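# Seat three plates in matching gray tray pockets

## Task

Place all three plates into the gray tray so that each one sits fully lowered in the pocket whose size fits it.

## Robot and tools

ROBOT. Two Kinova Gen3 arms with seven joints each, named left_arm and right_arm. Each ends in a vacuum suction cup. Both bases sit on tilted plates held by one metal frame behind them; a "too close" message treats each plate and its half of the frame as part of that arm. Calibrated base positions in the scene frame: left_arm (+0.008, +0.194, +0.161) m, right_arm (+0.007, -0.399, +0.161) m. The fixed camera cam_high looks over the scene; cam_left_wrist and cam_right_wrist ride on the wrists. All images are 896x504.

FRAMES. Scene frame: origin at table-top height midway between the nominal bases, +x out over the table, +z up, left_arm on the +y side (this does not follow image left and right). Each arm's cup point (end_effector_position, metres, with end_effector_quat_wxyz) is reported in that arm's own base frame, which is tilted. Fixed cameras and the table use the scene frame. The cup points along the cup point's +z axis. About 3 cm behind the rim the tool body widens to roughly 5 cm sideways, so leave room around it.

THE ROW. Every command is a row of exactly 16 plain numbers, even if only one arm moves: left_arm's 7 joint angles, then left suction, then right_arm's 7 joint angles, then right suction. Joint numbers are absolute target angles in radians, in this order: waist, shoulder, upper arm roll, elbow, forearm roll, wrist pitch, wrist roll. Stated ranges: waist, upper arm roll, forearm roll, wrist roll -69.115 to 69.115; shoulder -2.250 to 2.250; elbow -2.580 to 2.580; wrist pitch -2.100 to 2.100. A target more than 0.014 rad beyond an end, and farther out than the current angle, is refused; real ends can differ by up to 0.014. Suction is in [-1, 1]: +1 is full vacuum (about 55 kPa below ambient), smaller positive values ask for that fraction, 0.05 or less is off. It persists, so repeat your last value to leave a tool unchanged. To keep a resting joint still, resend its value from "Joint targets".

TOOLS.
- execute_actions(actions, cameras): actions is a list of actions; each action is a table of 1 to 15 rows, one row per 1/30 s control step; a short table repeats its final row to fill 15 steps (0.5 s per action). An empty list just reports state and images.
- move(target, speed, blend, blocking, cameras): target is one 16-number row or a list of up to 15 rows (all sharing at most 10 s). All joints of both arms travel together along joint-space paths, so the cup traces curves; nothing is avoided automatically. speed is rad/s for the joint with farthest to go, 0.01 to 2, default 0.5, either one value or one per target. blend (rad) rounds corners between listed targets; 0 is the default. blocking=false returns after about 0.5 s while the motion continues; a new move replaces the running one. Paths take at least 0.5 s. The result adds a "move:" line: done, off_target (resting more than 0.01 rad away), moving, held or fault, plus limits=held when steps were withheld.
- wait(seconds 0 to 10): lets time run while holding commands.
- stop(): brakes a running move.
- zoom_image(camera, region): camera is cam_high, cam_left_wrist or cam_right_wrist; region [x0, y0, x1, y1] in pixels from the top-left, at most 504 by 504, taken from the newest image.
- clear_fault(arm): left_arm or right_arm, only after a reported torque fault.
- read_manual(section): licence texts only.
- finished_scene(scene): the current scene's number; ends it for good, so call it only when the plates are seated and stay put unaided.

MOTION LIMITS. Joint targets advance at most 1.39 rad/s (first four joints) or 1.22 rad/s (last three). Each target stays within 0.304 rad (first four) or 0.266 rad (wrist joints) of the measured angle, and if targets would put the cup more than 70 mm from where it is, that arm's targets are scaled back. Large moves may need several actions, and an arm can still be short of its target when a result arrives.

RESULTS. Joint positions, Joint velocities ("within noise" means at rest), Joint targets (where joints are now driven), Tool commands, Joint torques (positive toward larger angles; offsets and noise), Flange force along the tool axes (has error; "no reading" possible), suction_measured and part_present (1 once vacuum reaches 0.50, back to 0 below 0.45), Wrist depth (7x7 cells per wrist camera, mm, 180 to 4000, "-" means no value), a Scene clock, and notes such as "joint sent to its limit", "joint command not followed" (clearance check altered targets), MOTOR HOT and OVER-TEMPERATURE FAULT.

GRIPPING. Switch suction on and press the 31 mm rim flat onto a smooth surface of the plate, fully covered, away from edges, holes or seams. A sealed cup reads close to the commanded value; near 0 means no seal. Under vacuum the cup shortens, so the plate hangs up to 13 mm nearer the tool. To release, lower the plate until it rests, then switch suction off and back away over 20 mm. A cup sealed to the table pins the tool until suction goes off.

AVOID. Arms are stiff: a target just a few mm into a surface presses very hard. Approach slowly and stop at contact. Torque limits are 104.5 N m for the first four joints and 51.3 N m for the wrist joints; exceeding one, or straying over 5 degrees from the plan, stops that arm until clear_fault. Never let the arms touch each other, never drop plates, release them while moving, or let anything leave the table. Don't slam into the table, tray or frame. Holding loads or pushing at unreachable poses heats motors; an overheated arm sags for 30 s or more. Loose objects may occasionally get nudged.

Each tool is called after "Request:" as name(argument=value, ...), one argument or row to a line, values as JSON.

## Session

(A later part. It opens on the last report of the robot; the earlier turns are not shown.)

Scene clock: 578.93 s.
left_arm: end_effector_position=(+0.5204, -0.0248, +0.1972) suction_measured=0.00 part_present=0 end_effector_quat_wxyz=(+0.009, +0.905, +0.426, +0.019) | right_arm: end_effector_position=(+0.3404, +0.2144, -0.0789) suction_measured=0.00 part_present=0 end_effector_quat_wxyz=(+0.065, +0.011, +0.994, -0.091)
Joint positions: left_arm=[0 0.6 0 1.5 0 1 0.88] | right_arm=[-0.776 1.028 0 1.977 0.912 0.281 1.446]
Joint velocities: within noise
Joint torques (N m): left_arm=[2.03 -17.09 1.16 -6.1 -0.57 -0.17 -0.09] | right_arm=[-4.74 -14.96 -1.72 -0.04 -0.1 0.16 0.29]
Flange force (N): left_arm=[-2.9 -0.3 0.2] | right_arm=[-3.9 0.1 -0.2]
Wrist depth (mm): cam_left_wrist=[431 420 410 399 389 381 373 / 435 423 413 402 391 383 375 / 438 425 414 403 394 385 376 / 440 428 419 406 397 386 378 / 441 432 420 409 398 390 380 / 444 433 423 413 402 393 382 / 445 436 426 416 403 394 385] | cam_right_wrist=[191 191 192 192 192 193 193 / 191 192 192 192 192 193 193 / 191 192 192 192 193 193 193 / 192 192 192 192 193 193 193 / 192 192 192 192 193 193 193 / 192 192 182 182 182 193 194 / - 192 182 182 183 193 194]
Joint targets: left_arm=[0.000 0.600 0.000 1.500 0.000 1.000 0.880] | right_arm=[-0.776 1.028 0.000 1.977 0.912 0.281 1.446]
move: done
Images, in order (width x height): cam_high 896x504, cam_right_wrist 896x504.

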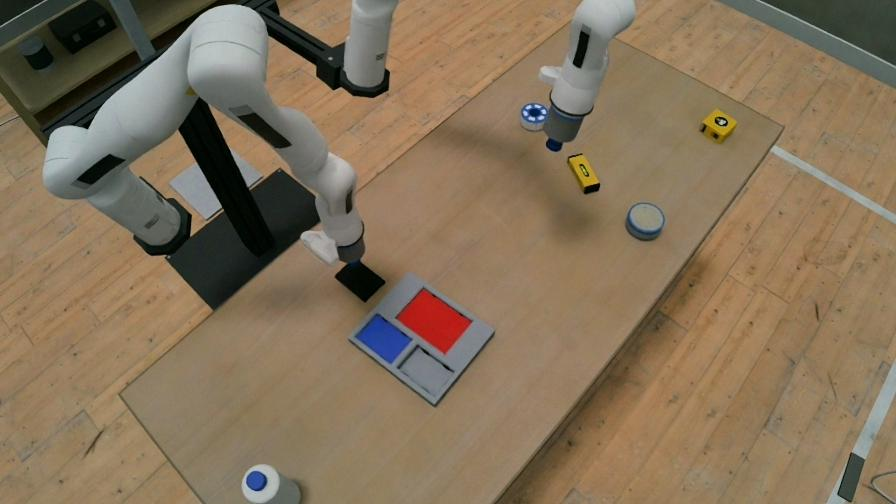

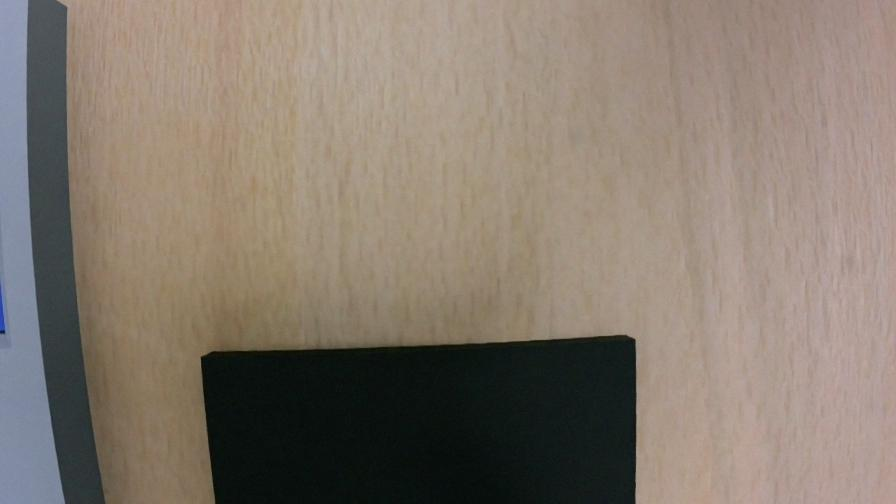

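Request:
move(
  target=[0.0,0.6,0,1.5,0,1.0,0.88,0,-0.776,1.0283,0,1.9768,0.9125,0.2806,4.5876,0],
  speed=1.2,
  cameras=["cam_right_wrist"],
)

Scene clock: 591.30 s.
left_arm: end_effector_position=(+0.5204, -0.0248, +0.1972) suction_measured=0.00 part_present=0 end_effector_quat_wxyz=(+0.009, +0.905, +0.426, +0.019) | right_arm: end_effector_position=(+0.3403, +0.2145, -0.0789) suction_measured=0.00 part_present=0 end_effector_quat_wxyz=(+0.091, +0.994, -0.011, +0.065)
Joint positions: left_arm=[0 0.6 0 1.5 0 1 0.88] | right_arm=[-0.776 1.028 0 1.977 0.912 0.281 4.588]
Joint velocities: within noise
Joint torques (N m): left_arm=[1.99 -17.13 1.11 -6.09 -0.61 -0.14 -0.09] | right_arm=[-4.76 -15.05 -1.83 -0.13 -0.09 0.05 0.28]
Flange force (N): left_arm=[-3.0 -0.2 0.4] | right_arm=[3.8 0.0 -0.1]
Wrist depth (mm): cam_left_wrist=[431 420 410 399 390 382 372 / 434 422 413 402 393 384 373 / 438 427 416 406 394 384 376 / 441 428 419 406 397 387 377 / 440 432 420 409 399 390 380 / 446 433 423 412 402 392 384 / 446 435 425 414 402 393 386] | cam_right_wrist=[192 192 192 193 194 194 194 / 192 192 193 193 193 194 194 / 192 192 193 193 193 194 193 / 192 192 193 193 193 194 188 / 192 192 193 193 193 194 189 / 192 192 182 182 183 193 193 / 192 192 182 182 183 193 -]
Joint targets: left_arm=[0.000 0.600 0.000 1.500 0.000 1.000 0.880] | right_arm=[-0.776 1.028 0.000 1.977 0.912 0.281 4.588]
move: done
Images, in order (width x height): cam_right_wrist 896x504.

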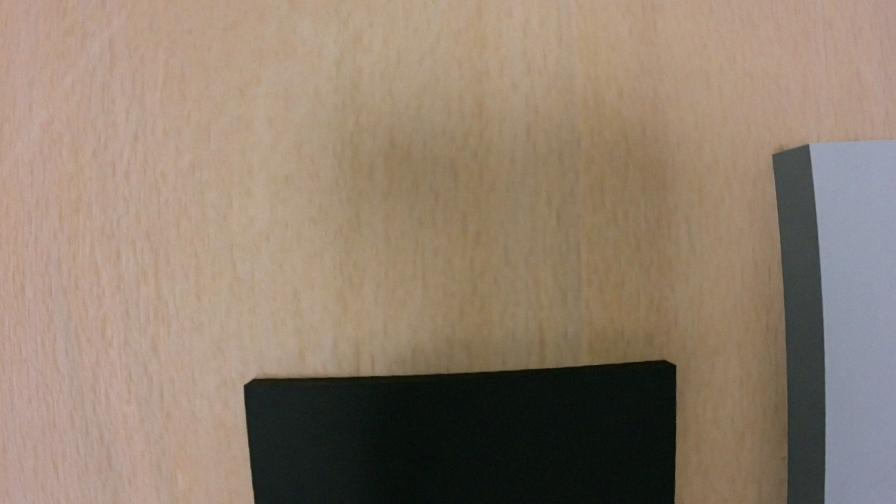

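Request:
move(
  target=[0.0,0.6,0,1.5,0,1.0,0.88,0,-0.7246,1.2037,0,1.9038,1.3094,0.2307,4.2308,1],
  speed=0.2,
  cameras=["cam_right_wrist"],
)

Scene clock: 606.07 s.
left_arm: end_effector_position=(+0.5204, -0.0248, +0.1972) suction_measured=0.00 part_present=0 end_effector_quat_wxyz=(+0.009, +0.905, +0.426, +0.019) | right_arm: end_effector_position=(+0.3538, +0.1988, -0.1479) suction_measured=0.33 part_present=0 end_effector_quat_wxyz=(+0.091, +0.994, -0.011, +0.065)
Joint positions: left_arm=[0 0.6 0 1.5 0 1 0.88] | right_arm=[-0.725 1.204 0 1.904 1.309 0.231 4.231]
Joint velocities: within noise
Joint torques (N m): left_arm=[2.03 -17.08 1.19 -6.05 -0.62 -0.18 -0.11] | right_arm=[-4.95 -15.99 -1.86 0.59 -0.11 0.06 0.27]
Flange force (N): left_arm=[-2.8 -0.1 0.1] | right_arm=no reading
Wrist depth (mm): cam_left_wrist=[429 420 410 400 390 381 372 / 433 424 412 401 391 382 374 / 435 426 415 404 394 384 376 / 440 429 417 408 397 386 378 / 442 432 420 408 398 392 381 / 444 435 423 412 402 393 381 / 447 435 425 415 403 394 386] | cam_right_wrist=[- - - - - - - / - - - - - - - / - - - - - - - / - - - - - - - / - - - - - - - / - - - - - - - / - - - - - - -]
Joint targets: left_arm=[0.000 0.600 0.000 1.500 0.000 1.000 0.880] | right_arm=[-0.725 1.204 0.000 1.904 1.309 0.231 4.231]
move: done
Images, in order (width x height): cam_right_wrist 896x504.

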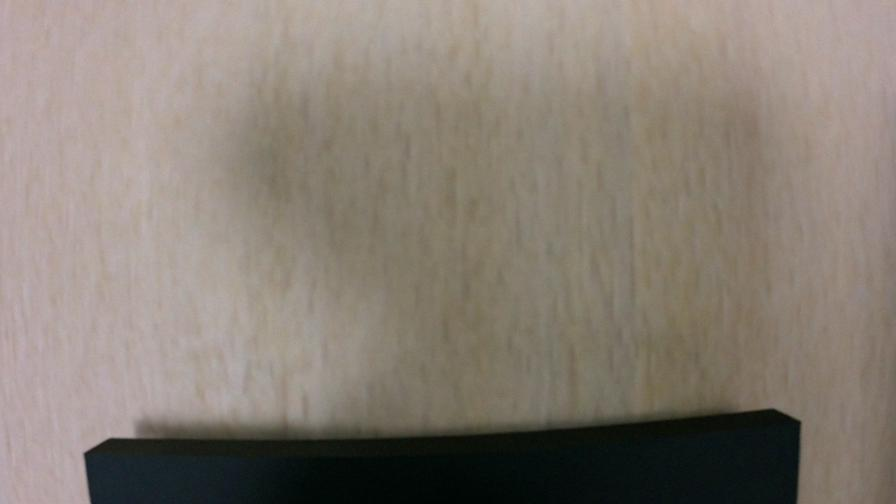

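Request:
move(
  target=[
    [0.0,0.6,0,1.5,0,1.0,0.88,0,-0.766,1.0634,0,1.9622,0.992,0.2706,4.516,1],
    [0.0,0.6,0,1.5,0,1.0,0.88,0,-0.379,1.1527,0,1.2587,0.3396,0.7074,5.6725,1],
  ],
  speed=[0.2,0.6],
  cameras=["cam_right_wrist","cam_high"],
)

Scene clock: 626.67 s.
left_arm: end_effector_position=(+0.5204, -0.0248, +0.1972) suction_measured=0.00 part_present=0 end_effector_quat_wxyz=(+0.009, +0.905, +0.426, +0.019) | right_arm: end_effector_position=(+0.5964, +0.1464, -0.0481) suction_measured=0.99 part_present=1 end_effector_quat_wxyz=(+0.093, +0.994, +0.012, +0.063)
Joint positions: left_arm=[0 0.6 0 1.5 0 1 0.88] | right_arm=[-0.379 1.153 0 1.259 0.34 0.707 5.672]
Joint velocities: within noise
Joint torques (N m): left_arm=[2.01 -17.1 1.14 -6.07 -0.6 -0.18 -0.12] | right_arm=[-5.74 -20.11 -1.86 -3.29 -0.12 0.08 0.32]
Flange force (N): left_arm=[-2.9 -0.1 0.2] | right_arm=[3.9 0.4 0.4]
Wrist depth (mm): cam_left_wrist=[430 422 410 399 389 380 373 / 434 424 413 403 393 383 374 / 436 425 414 404 394 385 374 / 439 427 418 407 397 386 378 / 442 431 421 409 400 391 380 / 445 433 423 411 401 394 383 / 445 436 424 413 404 394 386] | cam_right_wrist=[- - - - - - - / - - - - - - - / - - - - - - - / - - - - - - - / - - - - - - - / - - - - - - - / - - - - - - -]
Joint targets: left_arm=[0.000 0.600 0.000 1.500 0.000 1.000 0.880] | right_arm=[-0.379 1.153 0.000 1.259 0.340 0.707 5.672]
move: done
Images, in order (width x height): cam_high 896x504, cam_right_wrist 896x504.

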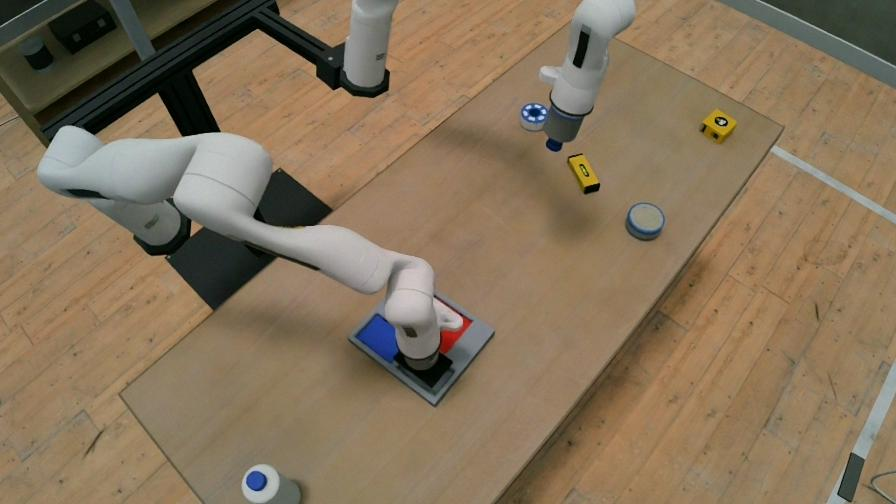

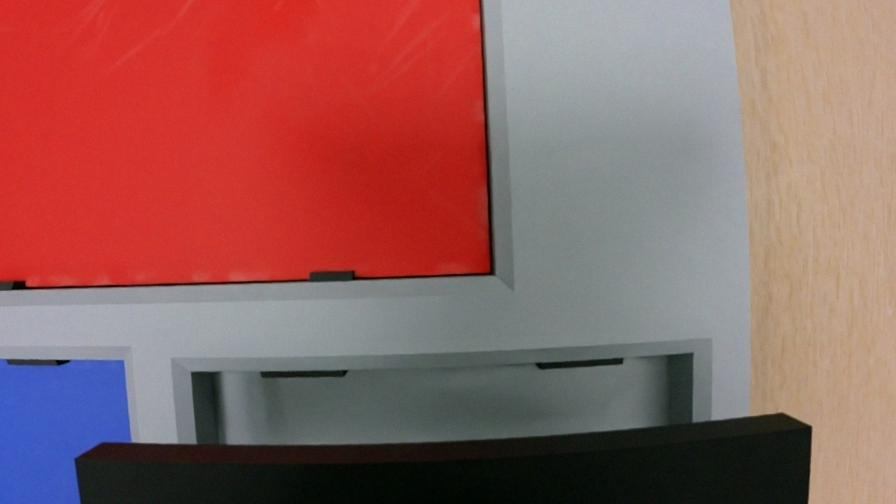

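Request:
zoom_image(
  camera="cam_right_wrist",
  region=[320, 320, 560, 504],
)

Scaled by 2.100 from the camera's 896x504 image, which has a finer 1280x720 frame.

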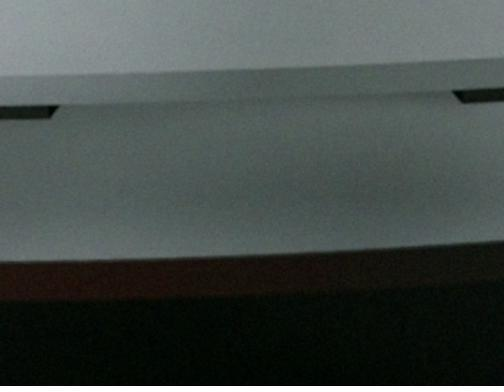

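Request:
move(
  target=[0.0,0.6,0,1.5,0,1.0,0.88,0,-0.3702,1.2297,0,1.2187,0.3551,0.6704,5.6558,1],
  speed=0.15,
  cameras=["cam_right_wrist"],
)

Request:
zoom_image(
  camera="cam_right_wrist",
  region=[320, 320, 560, 504],
)

Scene clock: 652.60 s.
left_arm: end_effector_position=(+0.5204, -0.0248, +0.1972) suction_measured=0.00 part_present=0 end_effector_quat_wxyz=(+0.009, +0.905, +0.426, +0.019) | right_arm: end_effector_position=(+0.6012, +0.1426, -0.0857) suction_measured=0.98 part_present=1 end_effector_quat_wxyz=(+0.092, +0.994, +0.010, +0.063)
Joint positions: left_arm=[0 0.6 0 1.5 0 1 0.88] | right_arm=[-0.37 1.23 0 1.219 0.355 0.67 5.656]
Joint velocities: within noise
Joint torques (N m): left_arm=[2.04 -17.13 1.2 -6.06 -0.55 -0.17 -0.12] | right_arm=[-5.79 -20.27 -1.83 -3.15 -0.12 0.05 0.3]
Flange force (N): left_arm=[-2.8 -0.1 0.2] | right_arm=[3.7 0.5 0.4]
Wrist depth (mm): cam_left_wrist=[432 421 410 400 389 382 373 / 434 422 412 401 392 383 374 / 438 426 414 405 394 384 376 / 439 428 417 406 396 387 378 / 442 432 421 408 399 389 380 / 445 435 423 412 400 392 383 / 447 437 427 416 404 394 385] | cam_right_wrist=[- - - - - - - / - - - - - - - / - - - - - - - / - - - - - - - / - - - - - - - / - - - - - - - / - - - - - - -]
Joint targets: left_arm=[0.000 0.600 0.000 1.500 0.000 1.000 0.880] | right_arm=[-0.370 1.230 0.000 1.219 0.355 0.670 5.656]
move: done
Images, in order (width x height): cam_right_wrist 896x504.

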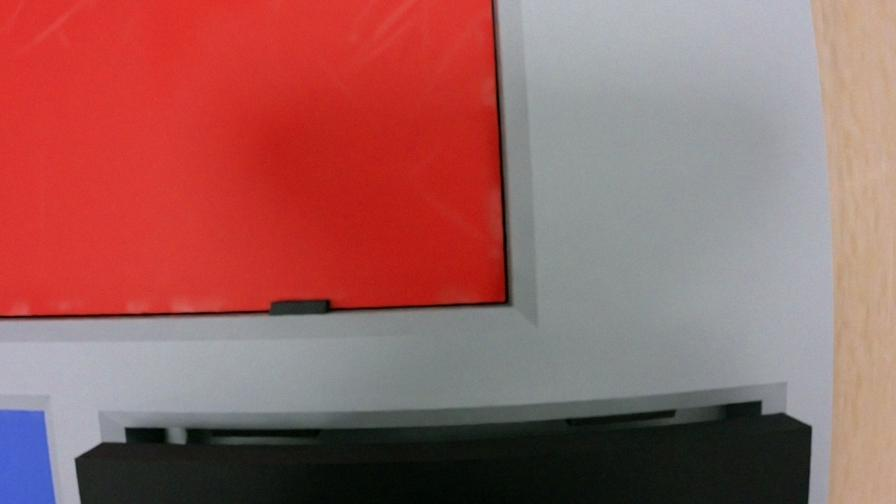

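Scaled by 2.100 from the camera's 896x504 image, which has a finer 1280x720 frame.

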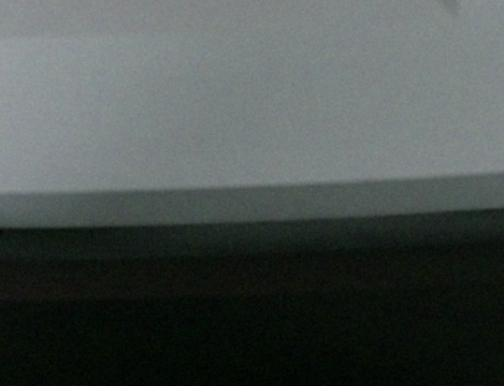

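Request:
move(
  target=[0.0,0.6,0,1.5,0,1.0,0.88,0,-0.3601,1.2799,0,1.1895,0.3650,0.6485,5.6531,1],
  speed=0.06,
  cameras=["cam_right_wrist","cam_high"],
)

Request:
zoom_image(
  camera="cam_high",
  region=[340, 290, 510, 410],
)

Scene clock: 670.90 s.
left_arm: end_effector_position=(+0.5204, -0.0248, +0.1972) suction_measured=0.00 part_present=0 end_effector_quat_wxyz=(+0.009, +0.905, +0.426, +0.019) | right_arm: end_effector_position=(+0.6045, +0.1374, -0.1099) suction_measured=0.98 part_present=1 end_effector_quat_wxyz=(+0.092, +0.994, +0.010, +0.063)
Joint positions: left_arm=[0 0.6 0 1.5 0 1 0.88] | right_arm=[-0.36 1.28 0 1.19 0.365 0.648 5.653]
Joint velocities: within noise
Joint torques (N m): left_arm=[2.06 -17.12 1.11 -6.07 -0.6 -0.18 -0.14] | right_arm=[-4.69 -17.34 -1.18 -2.02 -0.05 0.11 0.27]
Flange force (N): left_arm=[-2.8 -0.1 0.2] | right_arm=[3.7 -0.2 -4.8]
Wrist depth (mm): cam_left_wrist=[430 419 410 398 390 381 373 / 435 424 411 400 392 383 373 / 437 426 414 404 396 384 376 / 439 429 418 406 396 387 378 / 442 432 421 409 398 390 380 / 444 434 423 412 400 391 384 / 447 438 426 414 403 394 386] | cam_right_wrist=[- - - - - - - / - - - - - - - / - - - - - - - / - - - - - - - / - - - - - - - / - - - - - - - / - - - - - - -]
Joint targets: left_arm=[0.000 0.600 0.000 1.500 0.000 1.000 0.880] | right_arm=[-0.360 1.280 0.000 1.190 0.365 0.648 5.653]
move: done
Images, in order (width x height): cam_high 896x504, cam_right_wrist 896x504.

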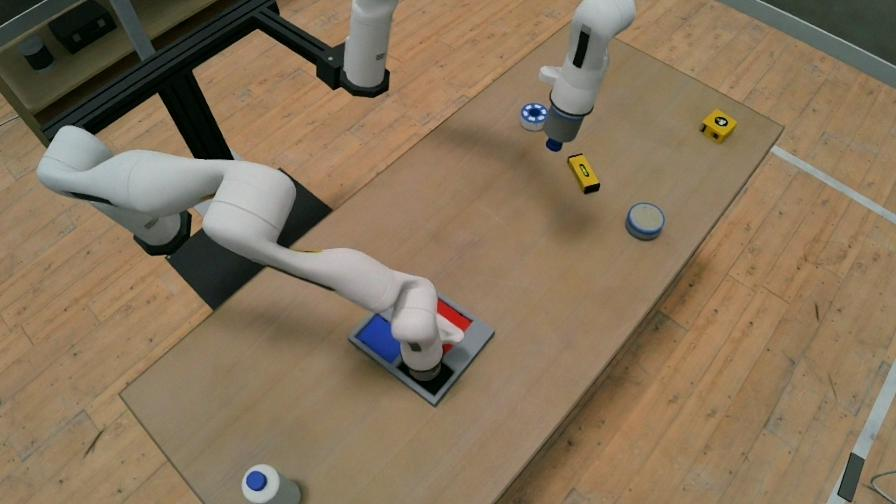

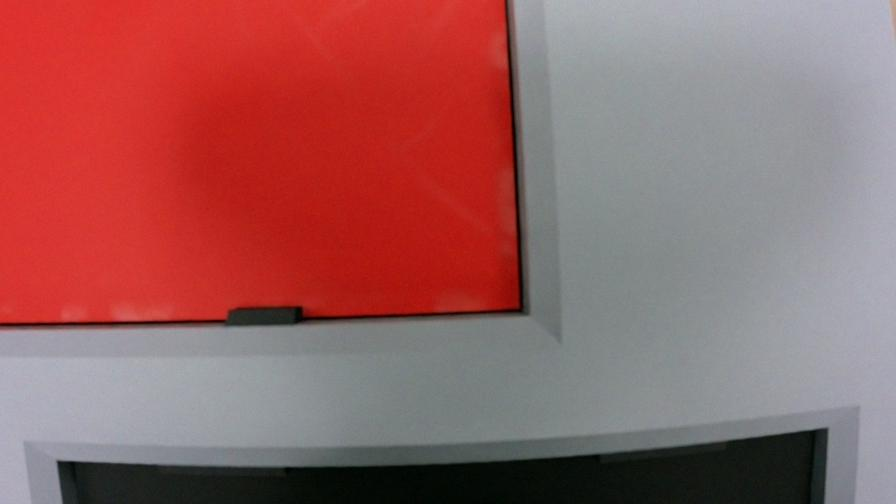

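Scaled by 2.965 from the camera's 896x504 image, which has a finer 1280x720 frame.

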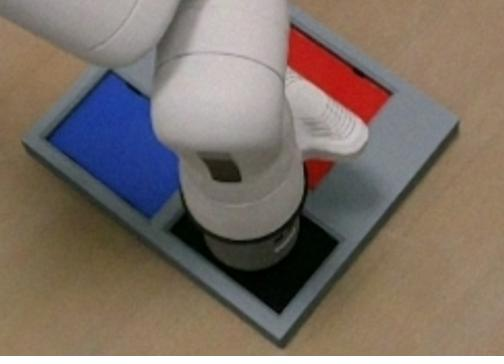

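Request:
move(
  target=[
    [0.0,0.6,0,1.5,0,1.0,0.88,0,-0.3577,1.2920,0,1.1825,0.3674,0.6432,5.6525,1],
    [0.0,0.6,0,1.5,0,1.0,0.88,0,-0.3577,1.2920,0,1.1825,0.3674,0.6432,5.6525,0],
    [0.0,0.6,0,1.5,0,1.0,0.88,0,-0.3601,1.2799,0,1.1895,0.3650,0.6485,5.6531,0],
    [0.0,0.6,0,1.5,0,1.0,0.88,0,-0.3702,1.2297,0,1.2187,0.3551,0.6704,5.6558,0],
    [0.0,0.6,0,1.5,0,1.0,0.88,0,-0.379,0.9,0,1.2587,0.3396,0.95,5.6725,0],
  ],
  speed=[0.05,0.05,0.02,0.1,0.4],
  cameras=["cam_right_wrist","cam_high"],
)

Request:
zoom_image(
  camera="cam_high",
  region=[340, 270, 510, 410],
)

Scene clock: 682.67 s.
left_arm: end_effector_position=(+0.5204, -0.0248, +0.1972) suction_measured=0.00 part_present=0 end_effector_quat_wxyz=(+0.009, +0.905, +0.426, +0.019) | right_arm: end_effector_position=(+0.6012, +0.1321, +0.1064) suction_measured=0.00 part_present=0 end_effector_quat_wxyz=(+0.115, +0.990, -0.019, +0.080)
Joint positions: left_arm=[0 0.6 0 1.5 0 1 0.88] | right_arm=[-0.379 0.9 0 1.259 0.34 0.95 5.672]
Joint velocities: within noise
Joint torques (N m): left_arm=[2.04 -17.07 1.18 -6.05 -0.6 -0.16 -0.12] | right_arm=[-5.41 -19.25 -1.82 -4.44 -0.07 0.06 0.29]
Flange force (N): left_arm=[-2.9 -0.1 0.2] | right_arm=[4.4 0.1 -0.5]
Wrist depth (mm): cam_left_wrist=[431 420 409 399 390 381 372 / 434 423 413 401 393 383 374 / 437 426 416 404 394 384 375 / 440 428 417 407 397 387 378 / 442 433 421 409 397 389 383 / 445 435 422 414 400 394 384 / 447 436 425 415 404 396 386] | cam_right_wrist=[299 301 303 296 321 323 326 / 300 302 304 298 322 325 327 / 296 294 306 307 324 326 328 / 303 305 307 309 325 327 330 / 305 306 308 310 326 329 331 / 305 307 323 326 328 330 333 / 320 323 325 327 330 333 335]
Joint targets: left_arm=[0.000 0.600 0.000 1.500 0.000 1.000 0.880] | right_arm=[-0.379 0.900 0.000 1.259 0.340 0.950 5.672]
move: done
Images, in order (width x height): cam_high 896x504, cam_right_wrist 896x504.

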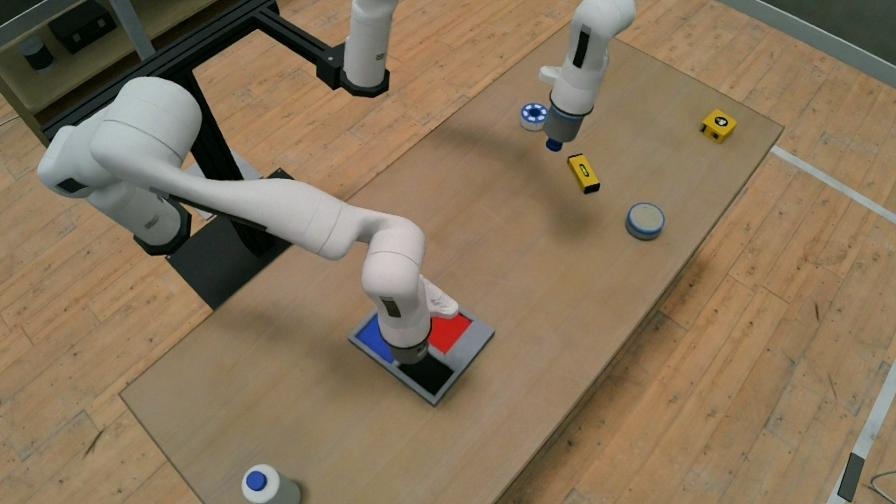

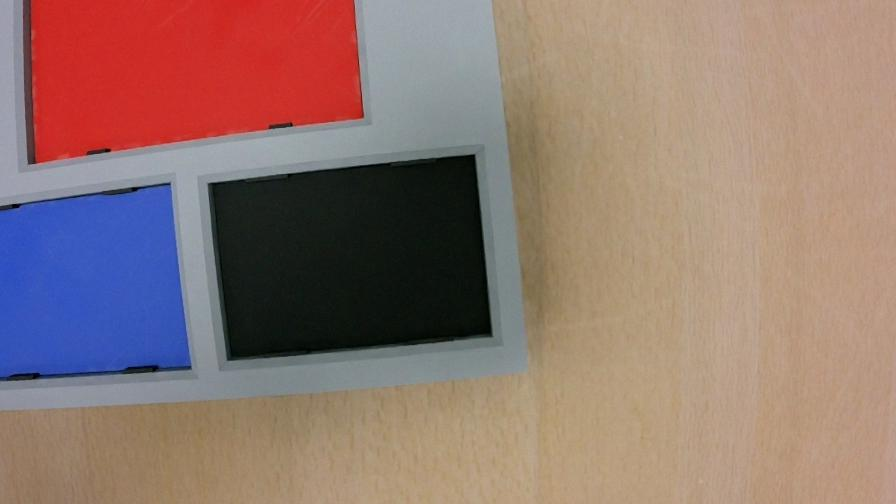

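Scaled by 2.965 from the camera's 896x504 image, which has a finer 1280x720 frame.

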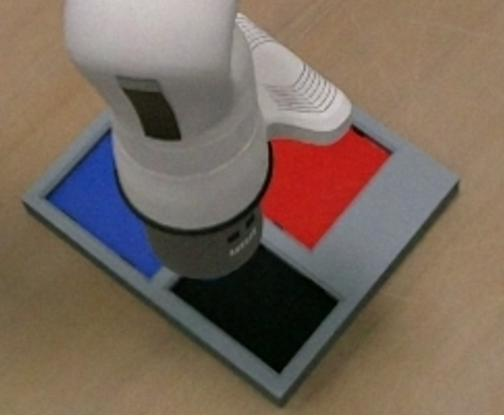

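Request:
zoom_image(
  camera="cam_right_wrist",
  region=[180, 130, 530, 390],
)

Request:
zoom_image(
  camera="cam_right_wrist",
  region=[0, 0, 380, 400],
)

Scaled by 1.440 from the camera's 896x504 image, which has a finer 1280x720 frame.

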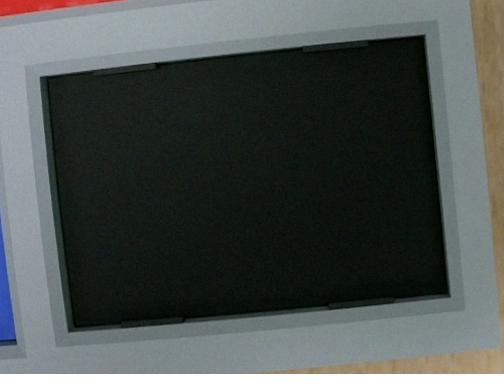

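Scaled by 1.260 from the camera's 896x504 image, which has a finer 1280x720 frame.

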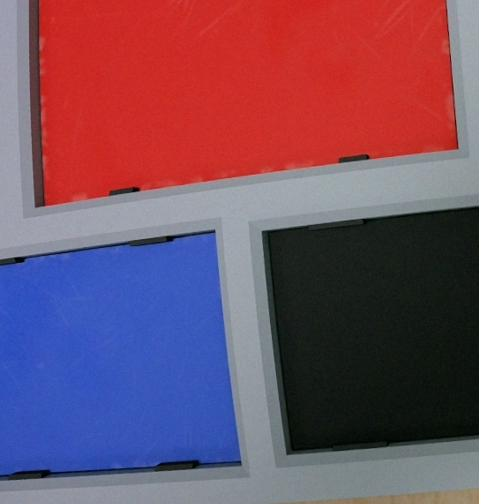

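Request:
finished_scene(
  scene=1,
)

The scene is finished: the task was done.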